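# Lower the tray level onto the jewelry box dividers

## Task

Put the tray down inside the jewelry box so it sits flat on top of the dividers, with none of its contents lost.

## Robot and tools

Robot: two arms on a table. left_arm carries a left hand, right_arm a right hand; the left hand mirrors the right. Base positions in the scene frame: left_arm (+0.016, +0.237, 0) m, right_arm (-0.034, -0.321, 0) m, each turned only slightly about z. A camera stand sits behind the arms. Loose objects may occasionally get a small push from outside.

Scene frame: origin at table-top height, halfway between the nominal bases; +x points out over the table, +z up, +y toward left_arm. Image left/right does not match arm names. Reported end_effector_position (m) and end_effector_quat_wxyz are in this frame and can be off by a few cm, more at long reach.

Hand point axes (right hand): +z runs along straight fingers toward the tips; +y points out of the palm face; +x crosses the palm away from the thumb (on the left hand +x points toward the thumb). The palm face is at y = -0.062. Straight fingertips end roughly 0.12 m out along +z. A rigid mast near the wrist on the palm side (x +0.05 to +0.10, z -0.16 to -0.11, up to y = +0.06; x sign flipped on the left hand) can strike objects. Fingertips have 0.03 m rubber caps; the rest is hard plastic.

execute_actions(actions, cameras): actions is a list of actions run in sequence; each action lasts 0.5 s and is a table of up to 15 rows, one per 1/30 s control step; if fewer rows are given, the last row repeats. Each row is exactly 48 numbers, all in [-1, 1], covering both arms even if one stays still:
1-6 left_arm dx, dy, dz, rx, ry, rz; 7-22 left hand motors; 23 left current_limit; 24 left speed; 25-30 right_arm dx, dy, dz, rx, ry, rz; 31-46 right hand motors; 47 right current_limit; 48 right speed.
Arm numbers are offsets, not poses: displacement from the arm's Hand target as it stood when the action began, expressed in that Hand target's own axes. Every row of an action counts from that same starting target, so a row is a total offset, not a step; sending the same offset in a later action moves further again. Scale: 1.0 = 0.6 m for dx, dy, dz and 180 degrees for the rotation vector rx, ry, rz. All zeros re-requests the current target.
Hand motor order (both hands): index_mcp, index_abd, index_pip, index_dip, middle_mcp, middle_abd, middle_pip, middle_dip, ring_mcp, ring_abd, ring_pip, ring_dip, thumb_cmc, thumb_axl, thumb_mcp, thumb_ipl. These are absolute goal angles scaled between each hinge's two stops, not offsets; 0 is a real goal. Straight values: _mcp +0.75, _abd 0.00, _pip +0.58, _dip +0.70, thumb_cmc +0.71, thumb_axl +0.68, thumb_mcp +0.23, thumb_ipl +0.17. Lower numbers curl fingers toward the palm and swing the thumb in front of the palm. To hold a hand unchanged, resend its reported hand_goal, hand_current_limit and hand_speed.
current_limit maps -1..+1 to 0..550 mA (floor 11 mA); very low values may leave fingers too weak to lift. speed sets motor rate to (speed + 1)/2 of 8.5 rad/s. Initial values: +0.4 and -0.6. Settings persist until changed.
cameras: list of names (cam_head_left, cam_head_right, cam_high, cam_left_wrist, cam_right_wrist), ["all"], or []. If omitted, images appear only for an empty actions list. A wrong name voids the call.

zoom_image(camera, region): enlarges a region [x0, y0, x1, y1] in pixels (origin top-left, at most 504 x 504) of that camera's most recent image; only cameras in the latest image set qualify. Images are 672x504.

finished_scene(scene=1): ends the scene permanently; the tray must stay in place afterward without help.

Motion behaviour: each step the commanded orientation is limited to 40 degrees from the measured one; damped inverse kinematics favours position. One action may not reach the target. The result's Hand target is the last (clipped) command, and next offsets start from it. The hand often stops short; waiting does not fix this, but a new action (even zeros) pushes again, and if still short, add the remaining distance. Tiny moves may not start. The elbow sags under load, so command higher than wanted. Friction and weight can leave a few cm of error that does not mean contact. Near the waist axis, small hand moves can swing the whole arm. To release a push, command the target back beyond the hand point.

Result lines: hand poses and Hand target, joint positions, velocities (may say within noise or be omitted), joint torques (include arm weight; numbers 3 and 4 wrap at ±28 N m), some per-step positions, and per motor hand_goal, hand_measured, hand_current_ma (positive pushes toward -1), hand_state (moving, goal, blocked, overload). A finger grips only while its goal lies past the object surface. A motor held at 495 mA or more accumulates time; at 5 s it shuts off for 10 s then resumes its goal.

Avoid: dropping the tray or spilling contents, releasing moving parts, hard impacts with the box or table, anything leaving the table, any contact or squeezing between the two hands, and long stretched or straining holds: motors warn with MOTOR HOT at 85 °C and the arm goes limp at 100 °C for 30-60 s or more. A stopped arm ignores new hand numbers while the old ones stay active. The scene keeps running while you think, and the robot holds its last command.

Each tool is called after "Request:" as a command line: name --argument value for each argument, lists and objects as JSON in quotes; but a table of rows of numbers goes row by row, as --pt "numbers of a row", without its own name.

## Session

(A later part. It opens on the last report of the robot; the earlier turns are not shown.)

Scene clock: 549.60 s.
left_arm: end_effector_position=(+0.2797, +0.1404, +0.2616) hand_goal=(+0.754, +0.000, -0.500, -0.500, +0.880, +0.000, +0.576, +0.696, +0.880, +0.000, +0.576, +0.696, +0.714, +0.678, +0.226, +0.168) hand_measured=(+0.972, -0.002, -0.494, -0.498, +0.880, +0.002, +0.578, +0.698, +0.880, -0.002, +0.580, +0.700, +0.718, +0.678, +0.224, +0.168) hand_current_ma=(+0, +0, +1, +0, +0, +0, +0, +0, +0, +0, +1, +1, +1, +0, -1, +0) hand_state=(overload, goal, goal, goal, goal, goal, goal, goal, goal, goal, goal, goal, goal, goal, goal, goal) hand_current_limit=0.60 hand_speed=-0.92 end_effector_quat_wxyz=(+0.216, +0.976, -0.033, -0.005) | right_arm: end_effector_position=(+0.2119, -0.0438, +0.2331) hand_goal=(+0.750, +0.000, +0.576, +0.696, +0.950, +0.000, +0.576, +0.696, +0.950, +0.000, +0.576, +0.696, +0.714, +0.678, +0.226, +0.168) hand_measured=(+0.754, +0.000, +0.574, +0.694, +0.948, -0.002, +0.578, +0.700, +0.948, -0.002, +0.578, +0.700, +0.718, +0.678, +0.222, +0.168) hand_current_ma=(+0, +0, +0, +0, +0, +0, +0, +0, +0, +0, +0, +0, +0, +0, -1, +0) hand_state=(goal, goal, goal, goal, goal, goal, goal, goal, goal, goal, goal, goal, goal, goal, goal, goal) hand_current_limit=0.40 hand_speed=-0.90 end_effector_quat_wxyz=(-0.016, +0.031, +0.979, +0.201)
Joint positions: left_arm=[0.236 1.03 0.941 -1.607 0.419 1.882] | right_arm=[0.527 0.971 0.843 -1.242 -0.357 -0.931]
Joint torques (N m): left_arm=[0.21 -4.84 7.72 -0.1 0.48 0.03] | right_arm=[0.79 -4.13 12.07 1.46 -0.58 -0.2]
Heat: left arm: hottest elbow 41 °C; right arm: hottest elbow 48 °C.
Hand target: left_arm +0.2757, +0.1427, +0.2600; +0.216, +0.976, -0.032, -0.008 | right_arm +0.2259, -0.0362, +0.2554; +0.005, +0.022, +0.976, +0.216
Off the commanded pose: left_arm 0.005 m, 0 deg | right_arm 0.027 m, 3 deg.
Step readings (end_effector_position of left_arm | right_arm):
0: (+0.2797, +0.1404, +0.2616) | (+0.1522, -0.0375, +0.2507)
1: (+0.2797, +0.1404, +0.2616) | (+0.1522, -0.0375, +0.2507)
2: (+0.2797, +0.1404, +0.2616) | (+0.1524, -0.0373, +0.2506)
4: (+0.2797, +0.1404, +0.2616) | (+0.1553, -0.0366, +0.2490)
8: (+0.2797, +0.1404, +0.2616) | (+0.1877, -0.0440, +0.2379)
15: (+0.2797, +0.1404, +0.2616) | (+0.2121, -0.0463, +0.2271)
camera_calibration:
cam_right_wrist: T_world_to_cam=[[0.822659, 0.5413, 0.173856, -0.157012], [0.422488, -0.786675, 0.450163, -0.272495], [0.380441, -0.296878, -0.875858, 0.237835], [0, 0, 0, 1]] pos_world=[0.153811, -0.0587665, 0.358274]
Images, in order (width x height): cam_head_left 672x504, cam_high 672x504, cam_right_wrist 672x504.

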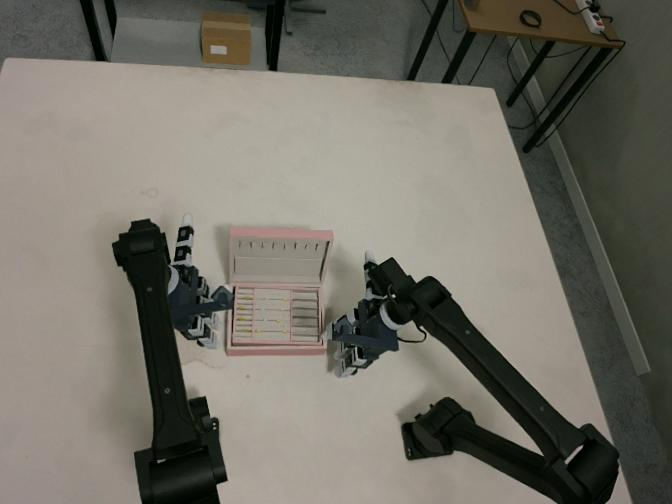

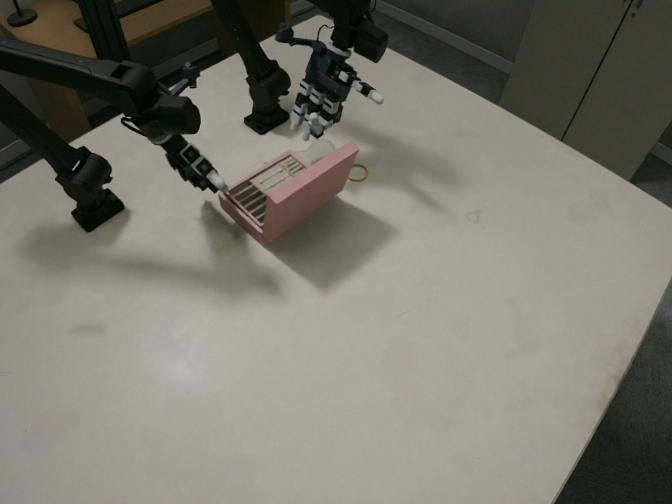

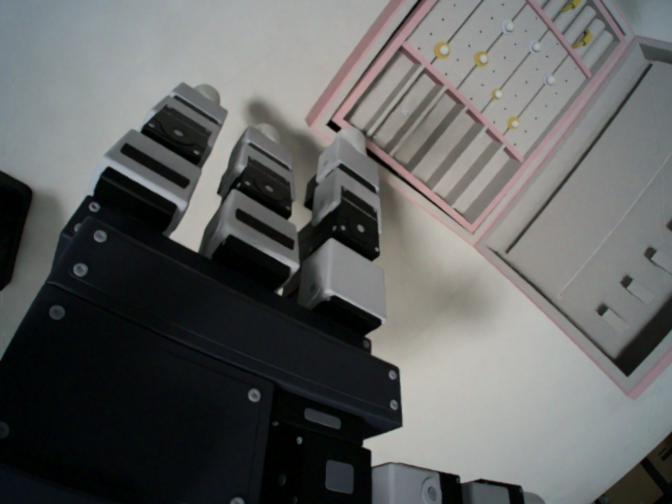

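Request:
execute_actions --actions '[[[0,0,0,0,0,0,0.754,0,-0.5,-0.5,0.88,0,0.576,0.696,0.88,0,0.576,0.696,0.714,0.678,0.226,0.168,0.6,-0.92,-0.01,0.01,0.0044,0,0,0,0.75,0,0.576,0.696,0.95,0,0.576,0.696,0.95,0,0.576,0.696,0.714,0.678,0.226,0.168,0.4,-0.9],[0,0,0,0,0,0,0.754,0,-0.5,-0.5,0.88,0,0.576,0.696,0.88,0,0.576,0.696,0.714,0.678,0.226,0.168,0.6,-0.92,-0.0191,0.0189,0.0088,0,0,0,0.75,0,0.576,0.696,0.95,0,0.576,0.696,0.95,0,0.576,0.696,0.714,0.678,0.226,0.168,0.4,-0.9]]]' --cameras '["cam_head_left","cam_high","cam_right_wrist"]'

Request:
zoom_image --camera "cam_head_left" --region '[280, 280, 400, 375]'

Request:
zoom_image --camera "cam_high" --region '[180, 130, 300, 225]'

Request:
zoom_image --camera "cam_right_wrist" --region '[290, 90, 410, 180]'

Scene clock: 553.67 s.
left_arm: end_effector_position=(+0.2797, +0.1404, +0.2616) hand_goal=(+0.754, +0.000, -0.500, -0.500, +0.880, +0.000, +0.576, +0.696, +0.880, +0.000, +0.576, +0.696, +0.714, +0.678, +0.226, +0.168) hand_measured=(+0.972, -0.002, -0.494, -0.498, +0.880, +0.002, +0.578, +0.698, +0.880, -0.002, +0.580, +0.700, +0.718, +0.678, +0.224, +0.168) hand_current_ma=(+0, +0, +1, +0, +0, +0, +0, +0, +0, +0, +1, +1, +1, +0, -1, +0) hand_state=(overload, goal, goal, goal, goal, goal, goal, goal, goal, goal, goal, goal, goal, goal, goal, goal) hand_current_limit=0.60 hand_speed=-0.92 end_effector_quat_wxyz=(+0.216, +0.976, -0.033, -0.005) | right_arm: end_effector_position=(+0.2257, -0.0355, +0.2342) hand_goal=(+0.750, +0.000, +0.576, +0.696, +0.950, +0.000, +0.576, +0.696, +0.950, +0.000, +0.576, +0.696, +0.714, +0.678, +0.226, +0.168) hand_measured=(+0.754, +0.000, +0.574, +0.694, +0.948, -0.002, +0.578, +0.700, +0.948, -0.002, +0.578, +0.700, +0.718, +0.678, +0.222, +0.168) hand_current_ma=(+0, +0, +0, +0, +0, +0, +0, +0, +0, +0, +0, +0, +0, +0, -1, +0) hand_state=(goal, goal, goal, goal, goal, goal, goal, goal, goal, goal, goal, goal, goal, goal, goal, goal) hand_current_limit=0.40 hand_speed=-0.90 end_effector_quat_wxyz=(-0.014, +0.030, +0.979, +0.203)
Joint positions: left_arm=[0.236 1.03 0.941 -1.607 0.419 1.882] | right_arm=[0.527 1.016 0.871 -1.221 -0.357 -0.931]
Joint torques (N m): left_arm=[-0.44 -4.54 7.76 -0.27 0.49 -0.02] | right_arm=[2.02 -4.66 12.14 1.54 -0.53 -0.07]
Heat: left arm: hottest elbow 41 °C; right arm: hottest elbow 49 °C.
Hand target: left_arm +0.2757, +0.1427, +0.2600; +0.216, +0.976, -0.032, -0.008 | right_arm +0.2379, -0.0243, +0.2551; +0.004, +0.022, +0.976, +0.216
Off the commanded pose: left_arm 0.005 m, 0 deg | right_arm 0.027 m, 3 deg.
Step readings (end_effector_position of left_arm | right_arm):
0: (+0.2797, +0.1404, +0.2616) | (+0.2119, -0.0438, +0.2331)
1: (+0.2797, +0.1404, +0.2616) | (+0.2119, -0.0438, +0.2331)
2: (+0.2797, +0.1404, +0.2616) | (+0.2121, -0.0437, +0.2330)
4: (+0.2797, +0.1404, +0.2616) | (+0.2141, -0.0425, +0.2334)
8: (+0.2797, +0.1404, +0.2616) | (+0.2224, -0.0375, +0.2348)
15: (+0.2797, +0.1404, +0.2616) | (+0.2257, -0.0355, +0.2342)
camera_calibration:
cam_right_wrist: T_world_to_cam=[[0.821666, 0.541186, 0.17884, -0.17388], [0.42084, -0.787653, 0.449995, -0.27189], [0.384395, -0.294483, -0.87494, 0.234914], [0, 0, 0, 1]] pos_world=[0.166994, -0.050876, 0.358982]
Images, in order (width x height): cam_head_left 672x504, cam_high 672x504, cam_right_wrist 672x504.

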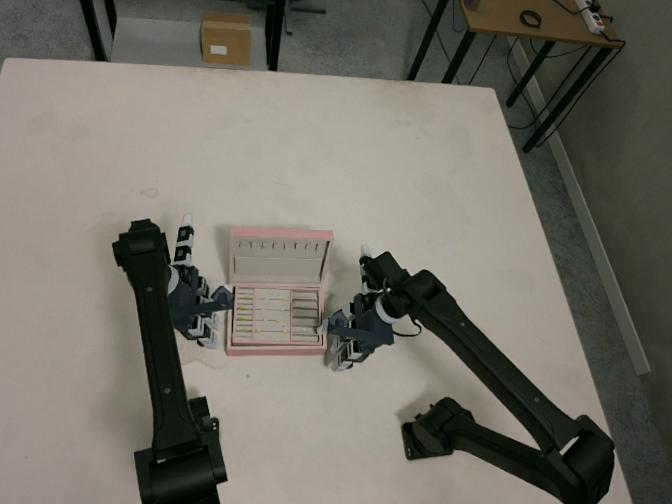

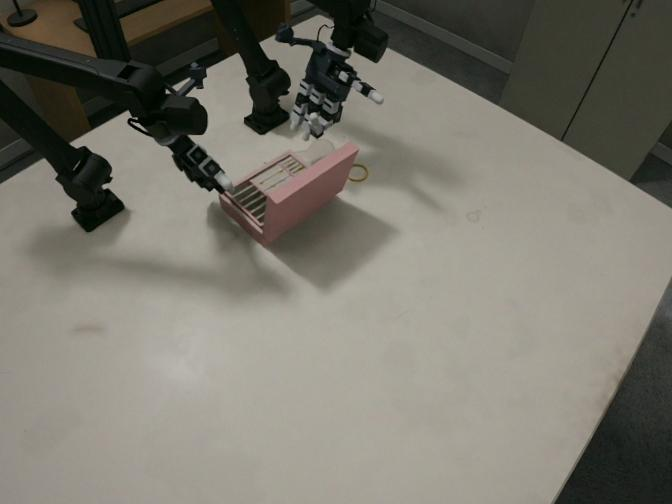

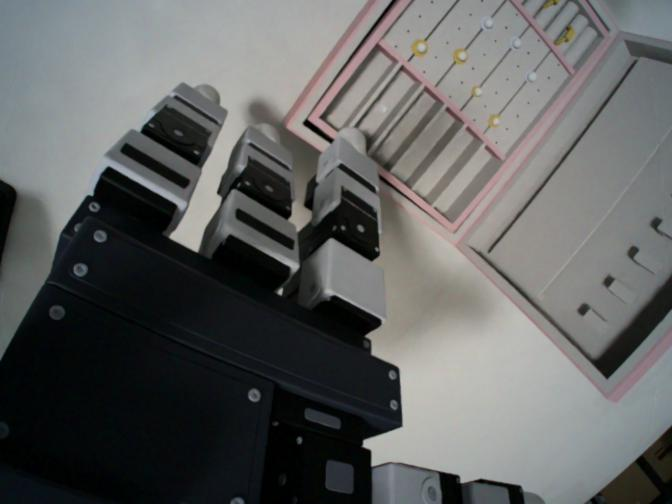

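Scaled by 4.200 from the camera's 672x504 image, which has a finer 960x720 frame.

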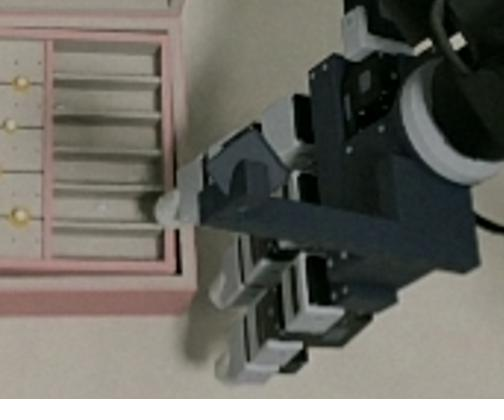

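Scaled by 4.200 from the camera's 672x504 image, which has a finer 960x720 frame.

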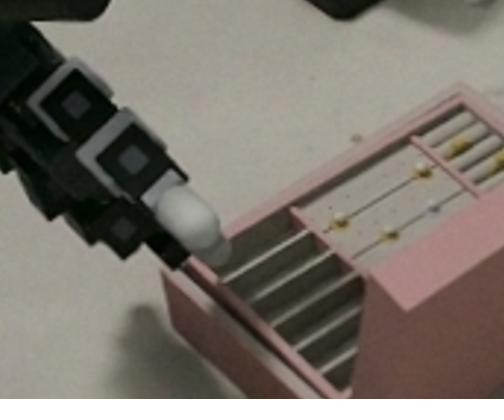

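Scaled by 4.200 from the camera's 672x504 image, which has a finer 960x720 frame.

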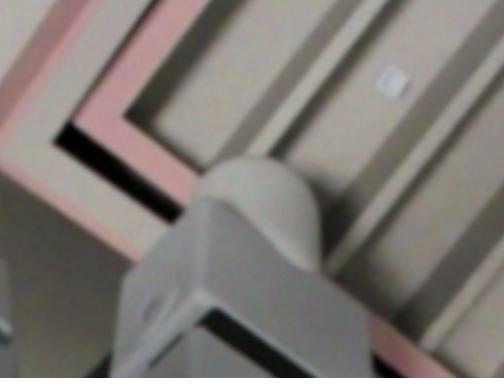

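Request:
execute_actions --actions '[[[0,0,0,0,0,0,0.754,0,-0.5,-0.5,0.88,0,0.576,0.696,0.88,0,0.576,0.696,0.714,0.678,0.226,0.168,0.6,-0.92,0,-0.008,0.018,0,0,0,0.75,0,0.576,0.696,0.95,0,0.576,0.696,0.95,0,0.576,0.696,0.714,0.678,0.226,0.168,0.4,-0.9],[0,0,0,0,0,0,0.754,0,-0.5,-0.5,0.88,0,0.576,0.696,0.88,0,0.576,0.696,0.714,0.678,0.226,0.168,0.6,-0.92,0,-0.0165,0.0355,0,0,0,0.75,0,0.576,0.696,0.95,0,0.576,0.696,0.95,0,0.576,0.696,0.714,0.678,0.226,0.168,0.4,-0.9],[0,0,0,0,0,0,0.754,0,-0.5,-0.5,0.88,0,0.576,0.696,0.88,0,0.576,0.696,0.714,0.678,0.226,0.168,0.6,-0.92,0,-0.0247,0.0529,0,0,0,0.75,0,0.576,0.696,0.95,0,0.576,0.696,0.95,0,0.576,0.696,0.714,0.678,0.226,0.168,0.4,-0.9]]]' --cameras '["cam_head_left","cam_high","cam_right_wrist"]'

Request:
zoom_image --camera "cam_head_left" --region '[280, 280, 400, 375]'

Request:
zoom_image --camera "cam_high" --region '[200, 150, 280, 210]'

Request:
zoom_image --camera "cam_right_wrist" --region '[290, 90, 410, 180]'

Scene clock: 557.27 s.
left_arm: end_effector_position=(+0.2797, +0.1404, +0.2616) hand_goal=(+0.754, +0.000, -0.500, -0.500, +0.880, +0.000, +0.576, +0.696, +0.880, +0.000, +0.576, +0.696, +0.714, +0.678, +0.226, +0.168) hand_measured=(+0.972, -0.002, -0.494, -0.498, +0.880, +0.002, +0.578, +0.698, +0.880, -0.002, +0.580, +0.700, +0.718, +0.678, +0.224, +0.168) hand_current_ma=(+0, +0, +1, +0, +0, +0, +0, +0, +0, +0, +1, +1, +1, +0, -1, +0) hand_state=(overload, goal, goal, goal, goal, goal, goal, goal, goal, goal, goal, goal, goal, goal, goal, goal) hand_current_limit=0.60 hand_speed=-0.92 end_effector_quat_wxyz=(+0.216, +0.976, -0.033, -0.005) | right_arm: end_effector_position=(+0.2371, -0.0287, +0.2233) hand_goal=(+0.750, +0.000, +0.576, +0.696, +0.950, +0.000, +0.576, +0.696, +0.950, +0.000, +0.576, +0.696, +0.714, +0.678, +0.226, +0.168) hand_measured=(+0.754, +0.000, +0.574, +0.694, +0.948, -0.002, +0.578, +0.700, +0.948, -0.002, +0.578, +0.700, +0.718, +0.678, +0.222, +0.168) hand_current_ma=(+0, +0, +0, +0, +0, +0, +0, +0, +0, +0, +0, +0, +0, +0, -1, +0) hand_state=(goal, goal, goal, goal, goal, goal, goal, goal, goal, goal, goal, goal, goal, goal, goal, goal) hand_current_limit=0.40 hand_speed=-0.90 end_effector_quat_wxyz=(+0.005, +0.026, +0.976, +0.215)
Joint positions: left_arm=[0.236 1.03 0.941 -1.607 0.419 1.882] | right_arm=[0.527 1.036 0.84 -1.122 -0.357 -0.931]
Joint torques (N m): left_arm=[-0.56 -4.84 7.57 -0.02 0.48 -0.04] | right_arm=[2.02 -4.66 8.77 1.7 -0.51 -0.06]
Heat: left arm: hottest elbow 41 °C; right arm: hottest elbow 50 °C.
Hand target: left_arm +0.2757, +0.1427, +0.2600; +0.216, +0.976, -0.032, -0.008 | right_arm +0.2379, -0.0243, +0.2202; +0.004, +0.022, +0.976, +0.216
Off the commanded pose: left_arm 0.005 m, 0 deg | right_arm 0.005 m, 0 deg.
Step readings (end_effector_position of left_arm | right_arm):
0: (+0.2797, +0.1404, +0.2616) | (+0.2257, -0.0355, +0.2342)
1: (+0.2797, +0.1404, +0.2616) | (+0.2258, -0.0355, +0.2342)
2: (+0.2797, +0.1404, +0.2616) | (+0.2263, -0.0352, +0.2345)
4: (+0.2797, +0.1404, +0.2616) | (+0.2297, -0.0331, +0.2362)
8: (+0.2797, +0.1404, +0.2616) | (+0.2375, -0.0284, +0.2360)
15: (+0.2797, +0.1404, +0.2616) | (+0.2364, -0.0291, +0.2232)
camera_calibration:
cam_right_wrist: T_world_to_cam=[[0.813395, 0.536212, 0.225534, -0.193703], [0.402479, -0.798686, 0.447338, -0.26184], [0.419999, -0.27309, -0.865461, 0.213098], [0, 0, 0, 1]] pos_world=[0.173442, -0.0470673, 0.345246]
Images, in order (width x height): cam_head_left 672x504, cam_high 672x504, cam_right_wrist 672x504.

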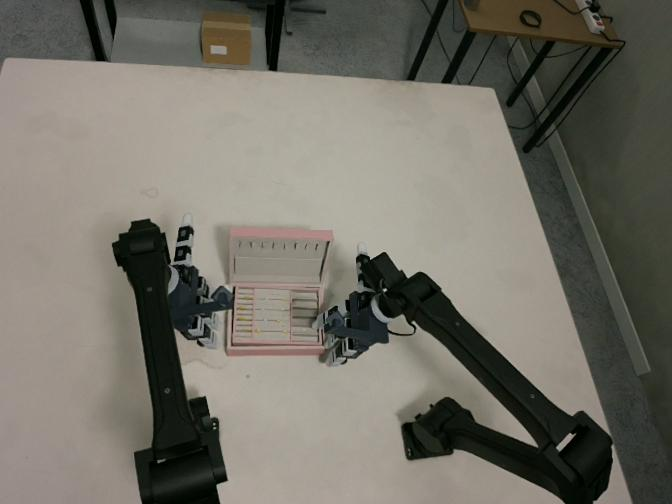

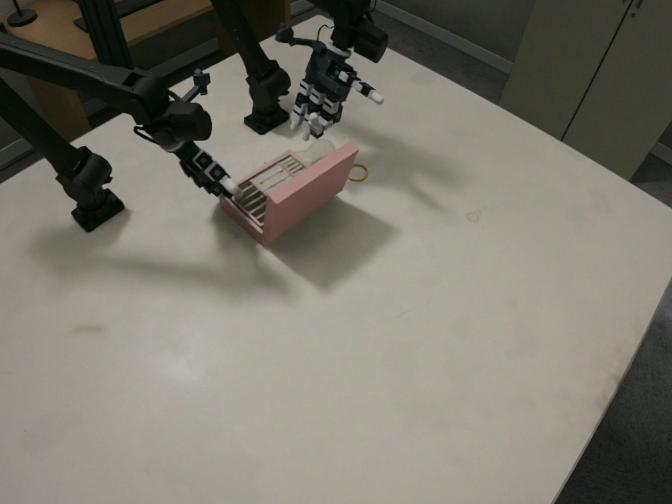

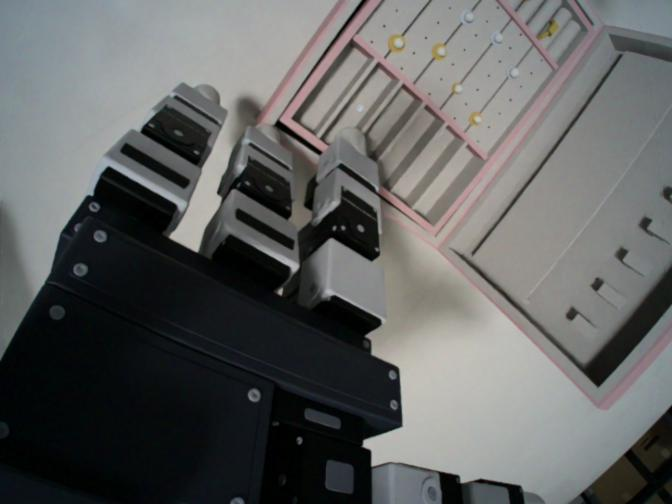

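Scaled by 4.200 from the camera's 672x504 image, which has a finer 960x720 frame.

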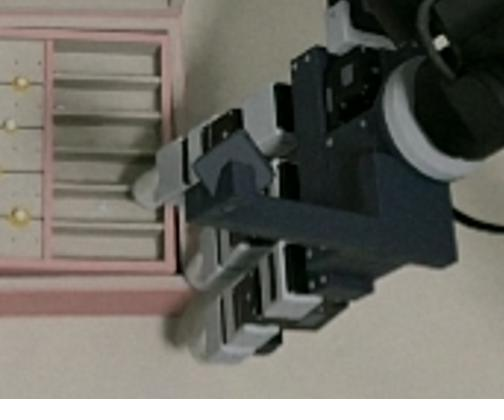

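Scaled by 6.300 from the camera's 672x504 image, which has a finer 960x720 frame.

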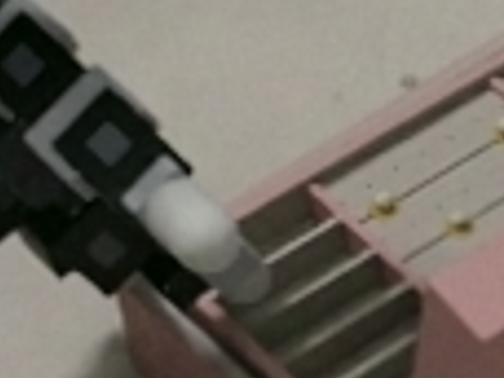

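Scaled by 4.200 from the camera's 672x504 image, which has a finer 960x720 frame.

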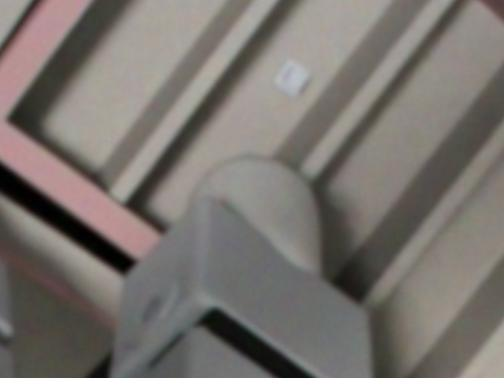

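Request:
execute_actions --actions '[[[0,0,0,0,0,0,0.754,0,-0.5,-0.5,0.88,0,0.576,0.696,0.88,0,0.576,0.696,0.714,0.678,0.226,0.168,0.6,-0.92,-0.0004,-0.0075,-0.0035,0,0,0,0.75,0,0.576,0.696,0.2,0,-0.2,-0.2,0.2,0,-0.2,-0.2,0.714,0.678,0.226,0.168,0.4,-0.7],[0,0,0,0,0,0,0.754,0,-0.5,-0.5,0.88,0,0.576,0.696,0.88,0,0.576,0.696,0.714,0.678,0.226,0.168,0.6,-0.92,-0.0008,-0.0151,-0.007,0,0,0,0.75,0,0.576,0.696,0.2,0,-0.2,-0.2,0.2,0,-0.2,-0.2,0.714,0.678,0.226,0.168,0.4,-0.7]],[[0,0,0,0,0,0,0.754,0,-0.5,-0.5,0.88,0,0.576,0.696,0.88,0,0.576,0.696,0.714,0.678,0.226,0.168,0.6,-0.92,0,0,0,0,0,0,0.75,0,0.576,0.696,0.2,0,-0.2,-0.2,0.2,0,-0.2,-0.2,0.714,0.678,0.226,0.168,0.4,-0.7]]]' --cameras '["cam_head_left","cam_high","cam_right_wrist"]'

Request:
zoom_image --camera "cam_head_left" --region '[280, 280, 400, 375]'

Request:
zoom_image --camera "cam_high" --region '[200, 150, 280, 210]'

Request:
zoom_image --camera "cam_right_wrist" --region '[290, 90, 410, 180]'

Scene clock: 561.77 s.
left_arm: end_effector_position=(+0.2797, +0.1404, +0.2616) hand_goal=(+0.754, +0.000, -0.500, -0.500, +0.880, +0.000, +0.576, +0.696, +0.880, +0.000, +0.576, +0.696, +0.714, +0.678, +0.226, +0.168) hand_measured=(+0.972, -0.002, -0.494, -0.498, +0.880, +0.002, +0.578, +0.698, +0.880, -0.002, +0.580, +0.700, +0.718, +0.678, +0.224, +0.168) hand_current_ma=(+0, +0, +1, +0, +0, +0, +0, +0, +0, +0, +1, +1, +1, +0, -1, +0) hand_state=(overload, goal, goal, goal, goal, goal, goal, goal, goal, goal, goal, goal, goal, goal, goal, goal) hand_current_limit=0.60 hand_speed=-0.92 end_effector_quat_wxyz=(+0.216, +0.976, -0.033, -0.005) | right_arm: end_effector_position=(+0.2354, -0.0296, +0.2217) hand_goal=(+0.750, +0.000, +0.576, +0.696, +0.200, +0.000, -0.200, -0.200, +0.200, +0.000, -0.200, -0.200, +0.714, +0.678, +0.226, +0.168) hand_measured=(+0.754, +0.000, +0.574, +0.694, +0.218, -0.004, -0.194, -0.196, +0.218, -0.002, -0.192, -0.196, +0.718, +0.678, +0.222, +0.168) hand_current_ma=(+0, +0, +0, +0, +6, +0, +1, +0, +6, +0, +1, +0, +0, +0, -1, +0) hand_state=(goal, goal, goal, goal, goal, goal, goal, goal, goal, goal, goal, goal, goal, goal, goal, goal) hand_current_limit=0.40 hand_speed=-0.70 end_effector_quat_wxyz=(+0.004, +0.020, +0.976, +0.217)
Joint positions: left_arm=[0.236 1.03 0.941 -1.607 0.419 1.882] | right_arm=[0.522 1.036 0.835 -1.122 -0.363 -0.948]
Joint torques (N m): left_arm=[-0.32 -4.48 7.76 0.02 0.48 0.01] | right_arm=[-0.03 -5.66 8.53 1.07 -0.65 -0.22]
Heat: left arm: hottest elbow 41 °C; right arm: hottest elbow 49 °C.
Hand target: left_arm +0.2757, +0.1427, +0.2600; +0.216, +0.976, -0.032, -0.008 | right_arm +0.2379, -0.0343, +0.2201; +0.004, +0.022, +0.976, +0.216
Off the commanded pose: left_arm 0.005 m, 0 deg | right_arm 0.006 m, 0 deg.
Step readings (end_effector_position of left_arm | right_arm):
0: (+0.2797, +0.1404, +0.2616) | (+0.2371, -0.0287, +0.2233)
1: (+0.2797, +0.1404, +0.2616) | (+0.2371, -0.0287, +0.2233)
2: (+0.2797, +0.1404, +0.2616) | (+0.2371, -0.0287, +0.2233)
4: (+0.2797, +0.1404, +0.2616) | (+0.2367, -0.0288, +0.2227)
8: (+0.2797, +0.1404, +0.2616) | (+0.2354, -0.0288, +0.2220)
15: (+0.2797, +0.1404, +0.2616) | (+0.2356, -0.0296, +0.2216)
16: (+0.2797, +0.1404, +0.2616) | (+0.2355, -0.0296, +0.2216)
17: (+0.2797, +0.1404, +0.2616) | (+0.2356, -0.0297, +0.2216)
19: (+0.2797, +0.1404, +0.2616) | (+0.2355, -0.0297, +0.2216)
23: (+0.2797, +0.1404, +0.2616) | (+0.2355, -0.0297, +0.2216)
30: (+0.2797, +0.1404, +0.2616) | (+0.2354, -0.0296, +0.2217)
camera_calibration:
cam_right_wrist: T_world_to_cam=[[0.807087, 0.545249, 0.226525, -0.189884], [0.412108, -0.794966, 0.445193, -0.262775], [0.422821, -0.265956, -0.866308, 0.211997], [0, 0, 0, 1]] pos_world=[0.171907, -0.048981, 0.343653]
Images, in order (width x height): cam_head_left 672x504, cam_high 672x504, cam_right_wrist 672x504.

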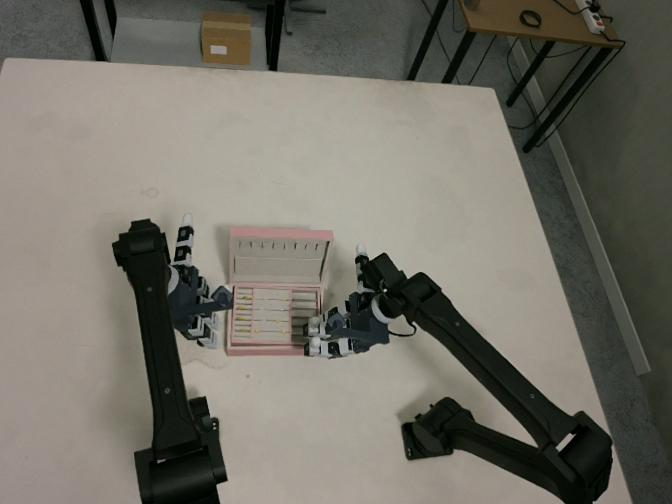

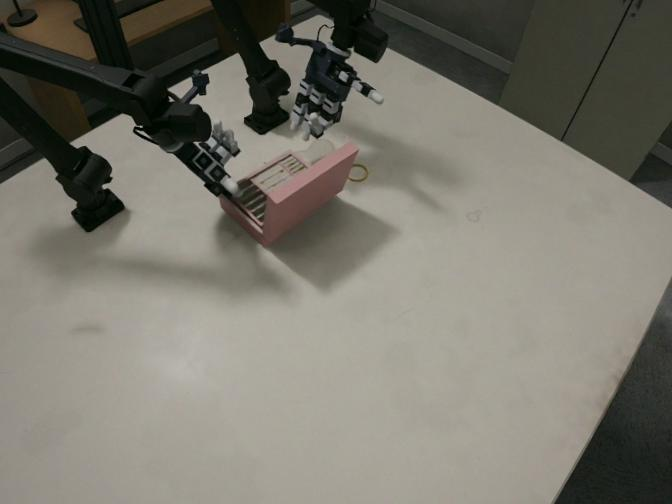

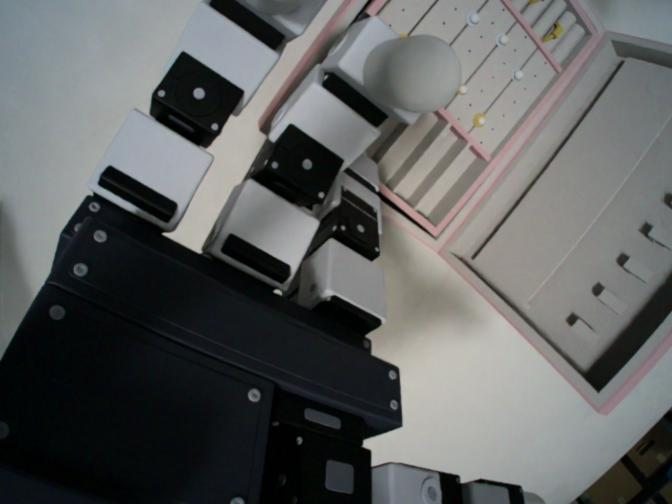

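Scaled by 4.200 from the camera's 672x504 image, which has a finer 960x720 frame.

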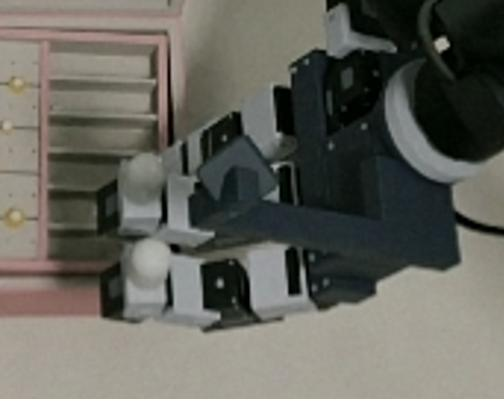

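Scaled by 6.300 from the camera's 672x504 image, which has a finer 960x720 frame.

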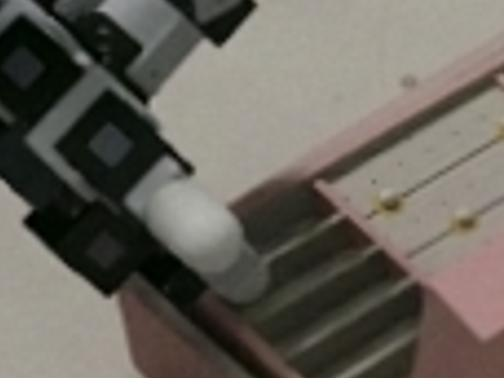

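Scaled by 4.200 from the camera's 672x504 image, which has a finer 960x720 frame.

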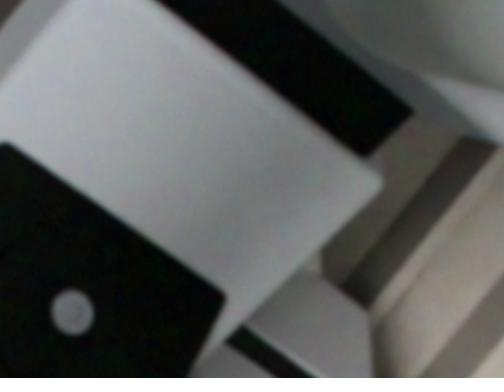

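Request:
execute_actions --actions '[[[0,0,0,0,0,0,0.754,0,-0.5,-0.5,0.88,0,0.576,0.696,0.88,0,0.576,0.696,0.714,0.678,0.226,0.168,0.6,-0.92,-0.0004,-0.008,-0.0037,0,0,0,0.75,0,0.576,0.696,0.2,0,-0.2,-0.2,0.2,0,-0.2,-0.2,0.714,0.678,0.226,0.168,0.4,-0.7],[0,0,0,0,0,0,0.754,0,-0.5,-0.5,0.88,0,0.576,0.696,0.88,0,0.576,0.696,0.714,0.678,0.226,0.168,0.6,-0.92,-0.0008,-0.0151,-0.007,0,0,0,0.75,0,0.576,0.696,0.2,0,-0.2,-0.2,0.2,0,-0.2,-0.2,0.714,0.678,0.226,0.168,0.4,-0.7]]]' --cameras '["cam_high"]'

Request:
zoom_image --camera "cam_high" --region '[200, 150, 280, 210]'

Scene clock: 567.43 s.
left_arm: end_effector_position=(+0.2797, +0.1404, +0.2616) hand_goal=(+0.754, +0.000, -0.500, -0.500, +0.880, +0.000, +0.576, +0.696, +0.880, +0.000, +0.576, +0.696, +0.714, +0.678, +0.226, +0.168) hand_measured=(+0.972, -0.002, -0.494, -0.498, +0.880, +0.002, +0.578, +0.698, +0.880, -0.002, +0.580, +0.700, +0.718, +0.678, +0.224, +0.168) hand_current_ma=(+0, +0, +1, +0, +0, +0, +0, +0, +0, +0, +1, +1, +1, +0, -1, +0) hand_state=(overload, goal, goal, goal, goal, goal, goal, goal, goal, goal, goal, goal, goal, goal, goal, goal) hand_current_limit=0.60 hand_speed=-0.92 end_effector_quat_wxyz=(+0.216, +0.976, -0.033, -0.005) | right_arm: end_effector_position=(+0.2382, -0.0383, +0.2198) hand_goal=(+0.750, +0.000, +0.576, +0.696, +0.200, +0.000, -0.200, -0.200, +0.200, +0.000, -0.200, -0.200, +0.714, +0.678, +0.226, +0.168) hand_measured=(+0.750, +0.000, +0.574, +0.694, +0.218, -0.002, -0.194, -0.196, +0.218, -0.002, -0.192, -0.196, +0.718, +0.678, +0.222, +0.168) hand_current_ma=(+0, +0, +0, +0, +6, +0, +1, +0, +6, +0, +1, +0, +0, +0, -1, +0) hand_state=(goal, goal, goal, goal, goal, goal, goal, goal, goal, goal, goal, goal, goal, goal, goal, goal) hand_current_limit=0.40 hand_speed=-0.70 end_effector_quat_wxyz=(+0.005, +0.021, +0.976, +0.217)
Joint positions: left_arm=[0.236 1.03 0.941 -1.607 0.419 1.882] | right_arm=[0.49 1.033 0.828 -1.128 -0.37 -0.98]
Joint torques (N m): left_arm=[-0.44 -4.31 7.5 -0.12 0.48 0] | right_arm=[-0.03 -6.18 8.5 0.62 -0.67 -0.22]
Heat: left arm: hottest elbow 41 °C; right arm: hottest elbow 49 °C.
Hand target: left_arm +0.2757, +0.1427, +0.2600; +0.216, +0.976, -0.032, -0.008 | right_arm +0.2380, -0.0443, +0.2202; +0.005, +0.022, +0.976, +0.216
Off the commanded pose: left_arm 0.005 m, 0 deg | right_arm 0.006 m, 0 deg.
Step readings (end_effector_position of left_arm | right_arm):
0: (+0.2797, +0.1404, +0.2616) | (+0.2354, -0.0296, +0.2217)
1: (+0.2797, +0.1404, +0.2616) | (+0.2353, -0.0296, +0.2217)
2: (+0.2797, +0.1404, +0.2616) | (+0.2354, -0.0297, +0.2218)
4: (+0.2797, +0.1404, +0.2616) | (+0.2362, -0.0311, +0.2216)
8: (+0.2797, +0.1404, +0.2616) | (+0.2387, -0.0365, +0.2197)
15: (+0.2797, +0.1404, +0.2616) | (+0.2385, -0.0383, +0.2198)
Images, in order (width x height): cam_high 672x504.

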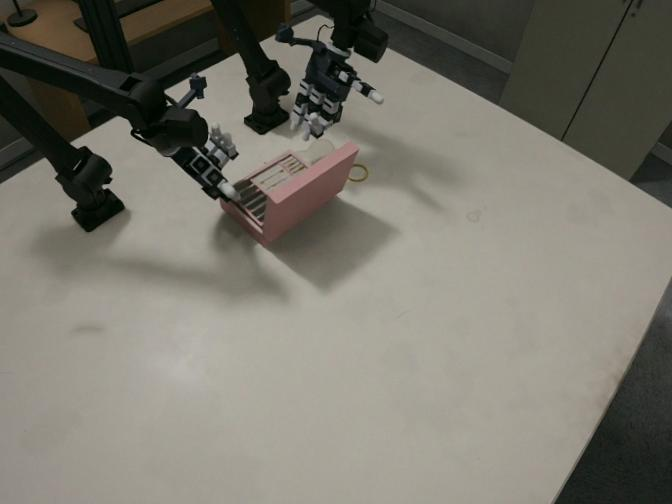

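Scaled by 6.300 from the camera's 672x504 image, which has a finer 960x720 frame.

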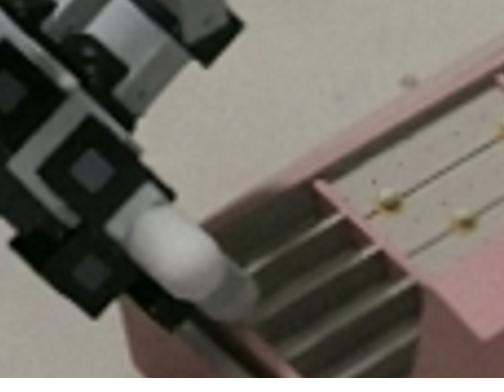

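Request:
execute_actions --actions '[]'

Request:
zoom_image --camera "cam_head_left" --region '[200, 260, 400, 410]'

Request:
zoom_image --camera "cam_high" --region '[200, 130, 400, 260]'

Scene clock: 568.63 s.
left_arm: end_effector_position=(+0.2797, +0.1404, +0.2616) hand_goal=(+0.754, +0.000, -0.500, -0.500, +0.880, +0.000, +0.576, +0.696, +0.880, +0.000, +0.576, +0.696, +0.714, +0.678, +0.226, +0.168) hand_measured=(+0.972, -0.002, -0.494, -0.498, +0.880, +0.002, +0.578, +0.698, +0.880, -0.002, +0.580, +0.700, +0.718, +0.678, +0.224, +0.168) hand_current_ma=(+0, +0, +1, +0, +0, +0, +0, +0, +0, +0, +1, +1, +1, +0, -1, +0) hand_state=(overload, goal, goal, goal, goal, goal, goal, goal, goal, goal, goal, goal, goal, goal, goal, goal) hand_current_limit=0.60 hand_speed=-0.92 end_effector_quat_wxyz=(+0.216, +0.976, -0.033, -0.005) | right_arm: end_effector_position=(+0.2381, -0.0383, +0.2198) hand_goal=(+0.750, +0.000, +0.576, +0.696, +0.200, +0.000, -0.200, -0.200, +0.200, +0.000, -0.200, -0.200, +0.714, +0.678, +0.226, +0.168) hand_measured=(+0.750, +0.000, +0.574, +0.694, +0.218, -0.002, -0.194, -0.196, +0.218, -0.002, -0.192, -0.196, +0.718, +0.678, +0.222, +0.168) hand_current_ma=(+0, +0, +0, +0, +6, +0, +1, +0, +6, +0, +1, +0, +0, +0, -1, +0) hand_state=(goal, goal, goal, goal, goal, goal, goal, goal, goal, goal, goal, goal, goal, goal, goal, goal) hand_current_limit=0.40 hand_speed=-0.70 end_effector_quat_wxyz=(+0.005, +0.020, +0.976, +0.217)
Joint positions: left_arm=[0.236 1.03 0.941 -1.607 0.419 1.882] | right_arm=[0.49 1.033 0.828 -1.128 -0.37 -0.981]
Joint velocities: within noise
Joint torques (N m): left_arm=[-0.5 -4.6 7.6 -0.12 0.53 -0.02] | right_arm=[0.03 -6.24 8.49 0.62 -0.67 -0.22]
Motor temperatures (°C): left_arm=[31 28 41 27 40 26] | right_arm=[27 31 49 25 35 28]
Heat: left arm: hottest elbow 41 °C; right arm: hottest elbow 49 °C.
Hand target: left_arm +0.2757, +0.1427, +0.2600; +0.216, +0.976, -0.032, -0.008 | right_arm +0.2379, -0.0443, +0.2202; +0.004, +0.022, +0.976, +0.216
Off the commanded pose: left_arm 0.005 m, 0 deg | right_arm 0.006 m, 0 deg.
camera_calibration:
cam_left_wrist: T_world_to_cam=[[-0.723956, 0.649196, -0.233307, 0.133905], [0.487384, 0.720689, 0.493016, -0.416076], [0.488206, 0.243212, -0.838155, 0.173567], [0, 0, 0, 1]] pos_world=[0.214993, 0.170717, 0.381849]
cam_right_wrist: T_world_to_cam=[[0.806891, 0.544949, 0.227942, -0.187225], [0.411271, -0.795269, 0.445424, -0.269778], [0.424009, -0.265663, -0.865817, 0.206409], [0, 0, 0, 1]] pos_world=[0.174503, -0.0576827, 0.341554]

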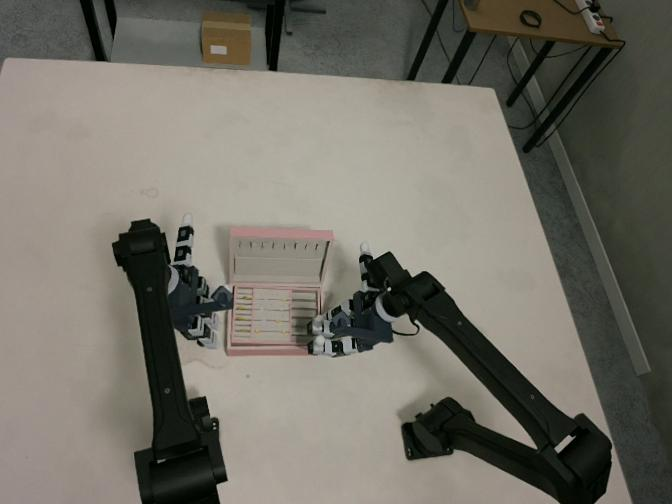

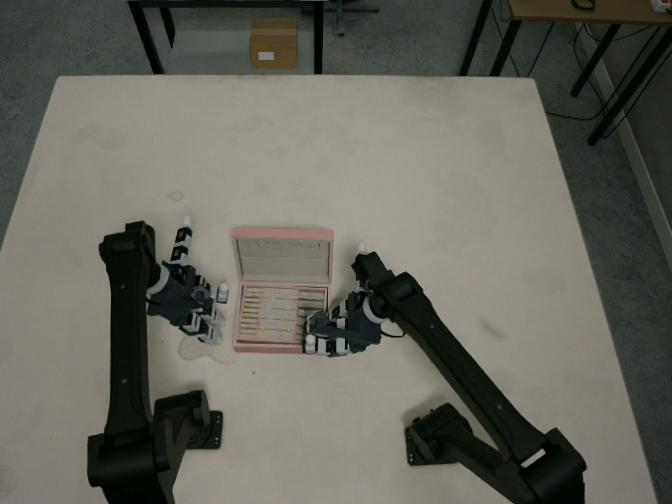

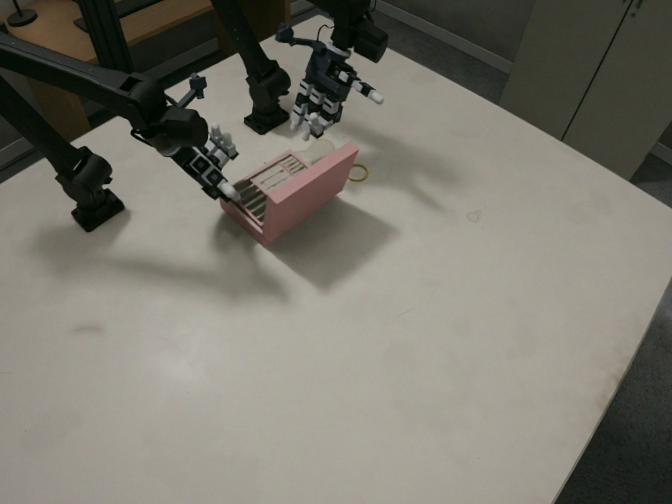

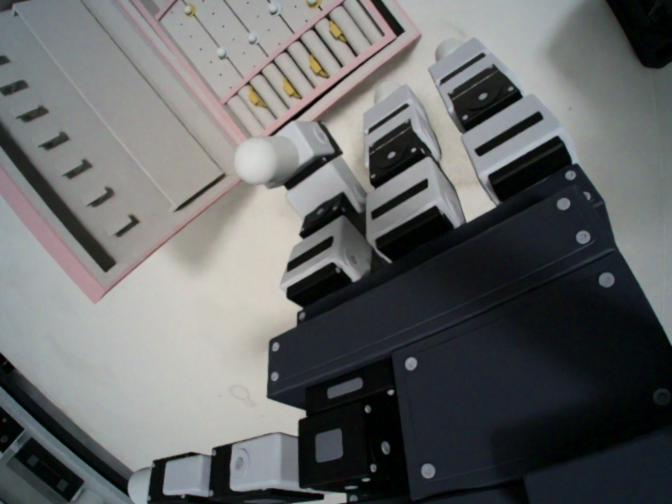

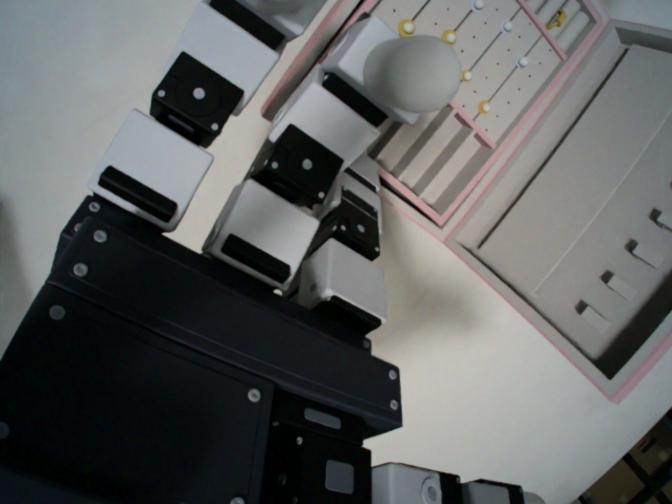

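Scaled by 2.520 from the camera's 672x504 image, which has a finer 960x720 frame.

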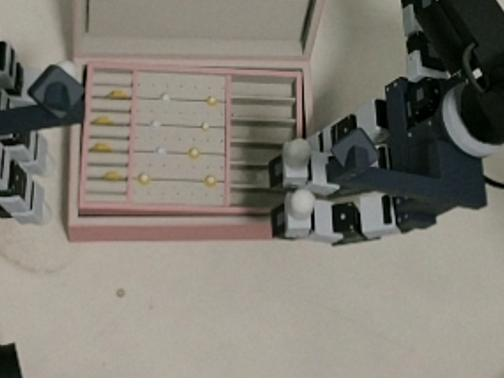

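Scaled by 2.520 from the camera's 672x504 image, which has a finer 960x720 frame.

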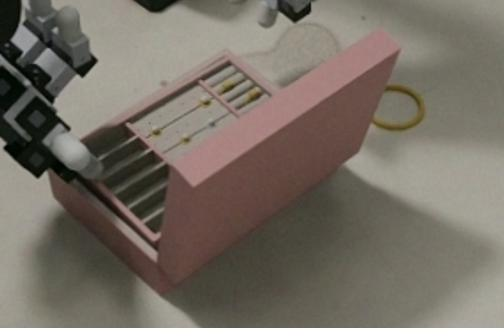

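Request:
zoom_image --camera "cam_high" --region '[330, 140, 390, 200]'

Request:
zoom_image --camera "cam_left_wrist" --region '[180, 60, 480, 285]'

Scaled by 8.400 from the camera's 672x504 image, which has a finer 960x720 frame.

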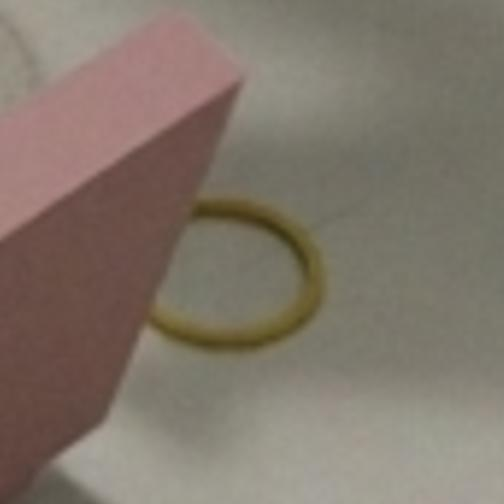

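Scaled by 1.680 from the camera's 672x504 image, which has a finer 960x720 frame.

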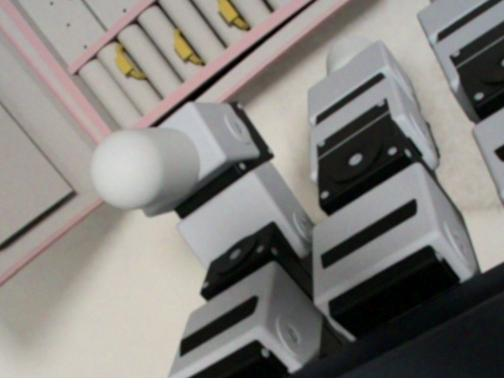

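Request:
execute_actions --actions '[[[0,0,0,0,0,0,0.754,0,-0.5,-0.5,0.88,0,0.576,0.696,0.88,0,0.576,0.696,0.714,0.678,0.226,0.168,0.6,-0.92,0,-0.002,0.004,0,0,0,0.75,0,0.576,0.696,0.2,0,-0.2,-0.2,0.2,0,-0.2,-0.2,0.714,0.678,0.226,0.168,0.4,-0.7],[0,0,0,0,0,0,0.754,0,-0.5,-0.5,0.88,0,0.576,0.696,0.88,0,0.576,0.696,0.714,0.678,0.226,0.168,0.6,-0.92,0,-0.004,0.0085,0,0,0,0.75,0,0.576,0.696,0.2,0,-0.2,-0.2,0.2,0,-0.2,-0.2,0.714,0.678,0.226,0.168,0.4,-0.7],[0,0,0,0,0,0,0.754,0,-0.5,-0.5,0.88,0,0.576,0.696,0.88,0,0.576,0.696,0.714,0.678,0.226,0.168,0.6,-0.92,0,-0.0063,0.0136,0,0,0,0.75,0,0.576,0.696,0.2,0,-0.2,-0.2,0.2,0,-0.2,-0.2,0.714,0.678,0.226,0.168,0.4,-0.7]]]' --cameras '["cam_high"]'

Request:
zoom_image --camera "cam_high" --region '[200, 150, 280, 210]'

Scene clock: 574.07 s.
left_arm: end_effector_position=(+0.2797, +0.1404, +0.2616) hand_goal=(+0.754, +0.000, -0.500, -0.500, +0.880, +0.000, +0.576, +0.696, +0.880, +0.000, +0.576, +0.696, +0.714, +0.678, +0.226, +0.168) hand_measured=(+0.972, -0.002, -0.494, -0.498, +0.880, +0.002, +0.578, +0.698, +0.880, -0.002, +0.580, +0.700, +0.718, +0.678, +0.224, +0.168) hand_current_ma=(+0, +0, +1, +0, +0, +0, +0, +0, +0, +0, +1, +1, +1, +0, -1, +0) hand_state=(overload, goal, goal, goal, goal, goal, goal, goal, goal, goal, goal, goal, goal, goal, goal, goal) hand_current_limit=0.60 hand_speed=-0.92 end_effector_quat_wxyz=(+0.216, +0.976, -0.033, -0.005) | right_arm: end_effector_position=(+0.2368, -0.0396, +0.2180) hand_goal=(+0.750, +0.000, +0.576, +0.696, +0.200, +0.000, -0.200, -0.200, +0.200, +0.000, -0.200, -0.200, +0.714, +0.678, +0.226, +0.168) hand_measured=(+0.746, +0.002, +0.574, +0.694, +0.218, -0.002, -0.194, -0.196, +0.218, -0.002, -0.192, -0.196, +0.718, +0.678, +0.222, +0.168) hand_current_ma=(+0, +0, +0, +0, +6, +0, +1, +0, +6, +0, +1, +0, +0, +0, -1, +0) hand_state=(goal, goal, goal, goal, goal, goal, goal, goal, goal, goal, goal, goal, goal, goal, goal, goal) hand_current_limit=0.40 hand_speed=-0.70 end_effector_quat_wxyz=(+0.005, +0.020, +0.976, +0.217)
Joint positions: left_arm=[0.236 1.03 0.941 -1.607 0.419 1.882] | right_arm=[0.488 1.028 0.82 -1.124 -0.371 -0.982]
Joint torques (N m): left_arm=[-0.38 -4.48 7.62 -0.06 0.47 0.01] | right_arm=[0.15 -5.42 7.66 1.51 -0.65 -0.2]
Heat: left arm: hottest elbow 41 °C; right arm: hottest elbow 49 °C.
Hand target: left_arm +0.2757, +0.1427, +0.2600; +0.216, +0.976, -0.032, -0.008 | right_arm +0.2379, -0.0442, +0.2113; +0.004, +0.022, +0.976, +0.216
Off the commanded pose: left_arm 0.005 m, 0 deg | right_arm 0.008 m, 0 deg.
Step readings (end_effector_position of left_arm | right_arm):
0: (+0.2797, +0.1404, +0.2616) | (+0.2381, -0.0383, +0.2198)
1: (+0.2797, +0.1404, +0.2616) | (+0.2381, -0.0383, +0.2198)
2: (+0.2797, +0.1404, +0.2616) | (+0.2380, -0.0383, +0.2196)
4: (+0.2797, +0.1404, +0.2616) | (+0.2375, -0.0386, +0.2185)
8: (+0.2797, +0.1404, +0.2616) | (+0.2371, -0.0394, +0.2180)
15: (+0.2797, +0.1404, +0.2616) | (+0.2368, -0.0396, +0.2180)
Images, in order (width x height): cam_high 672x504.

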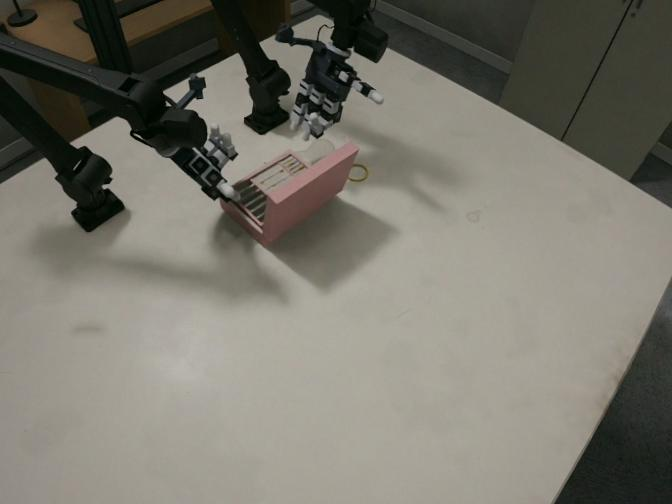

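Scaled by 6.300 from the camera's 672x504 image, which has a finer 960x720 frame.

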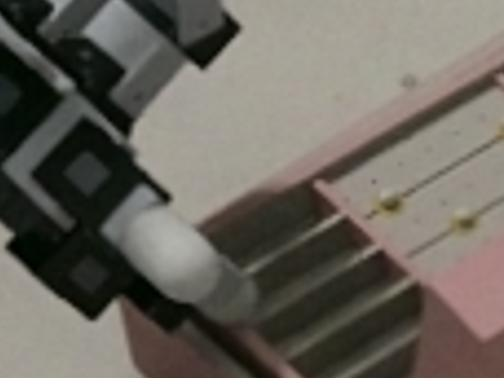

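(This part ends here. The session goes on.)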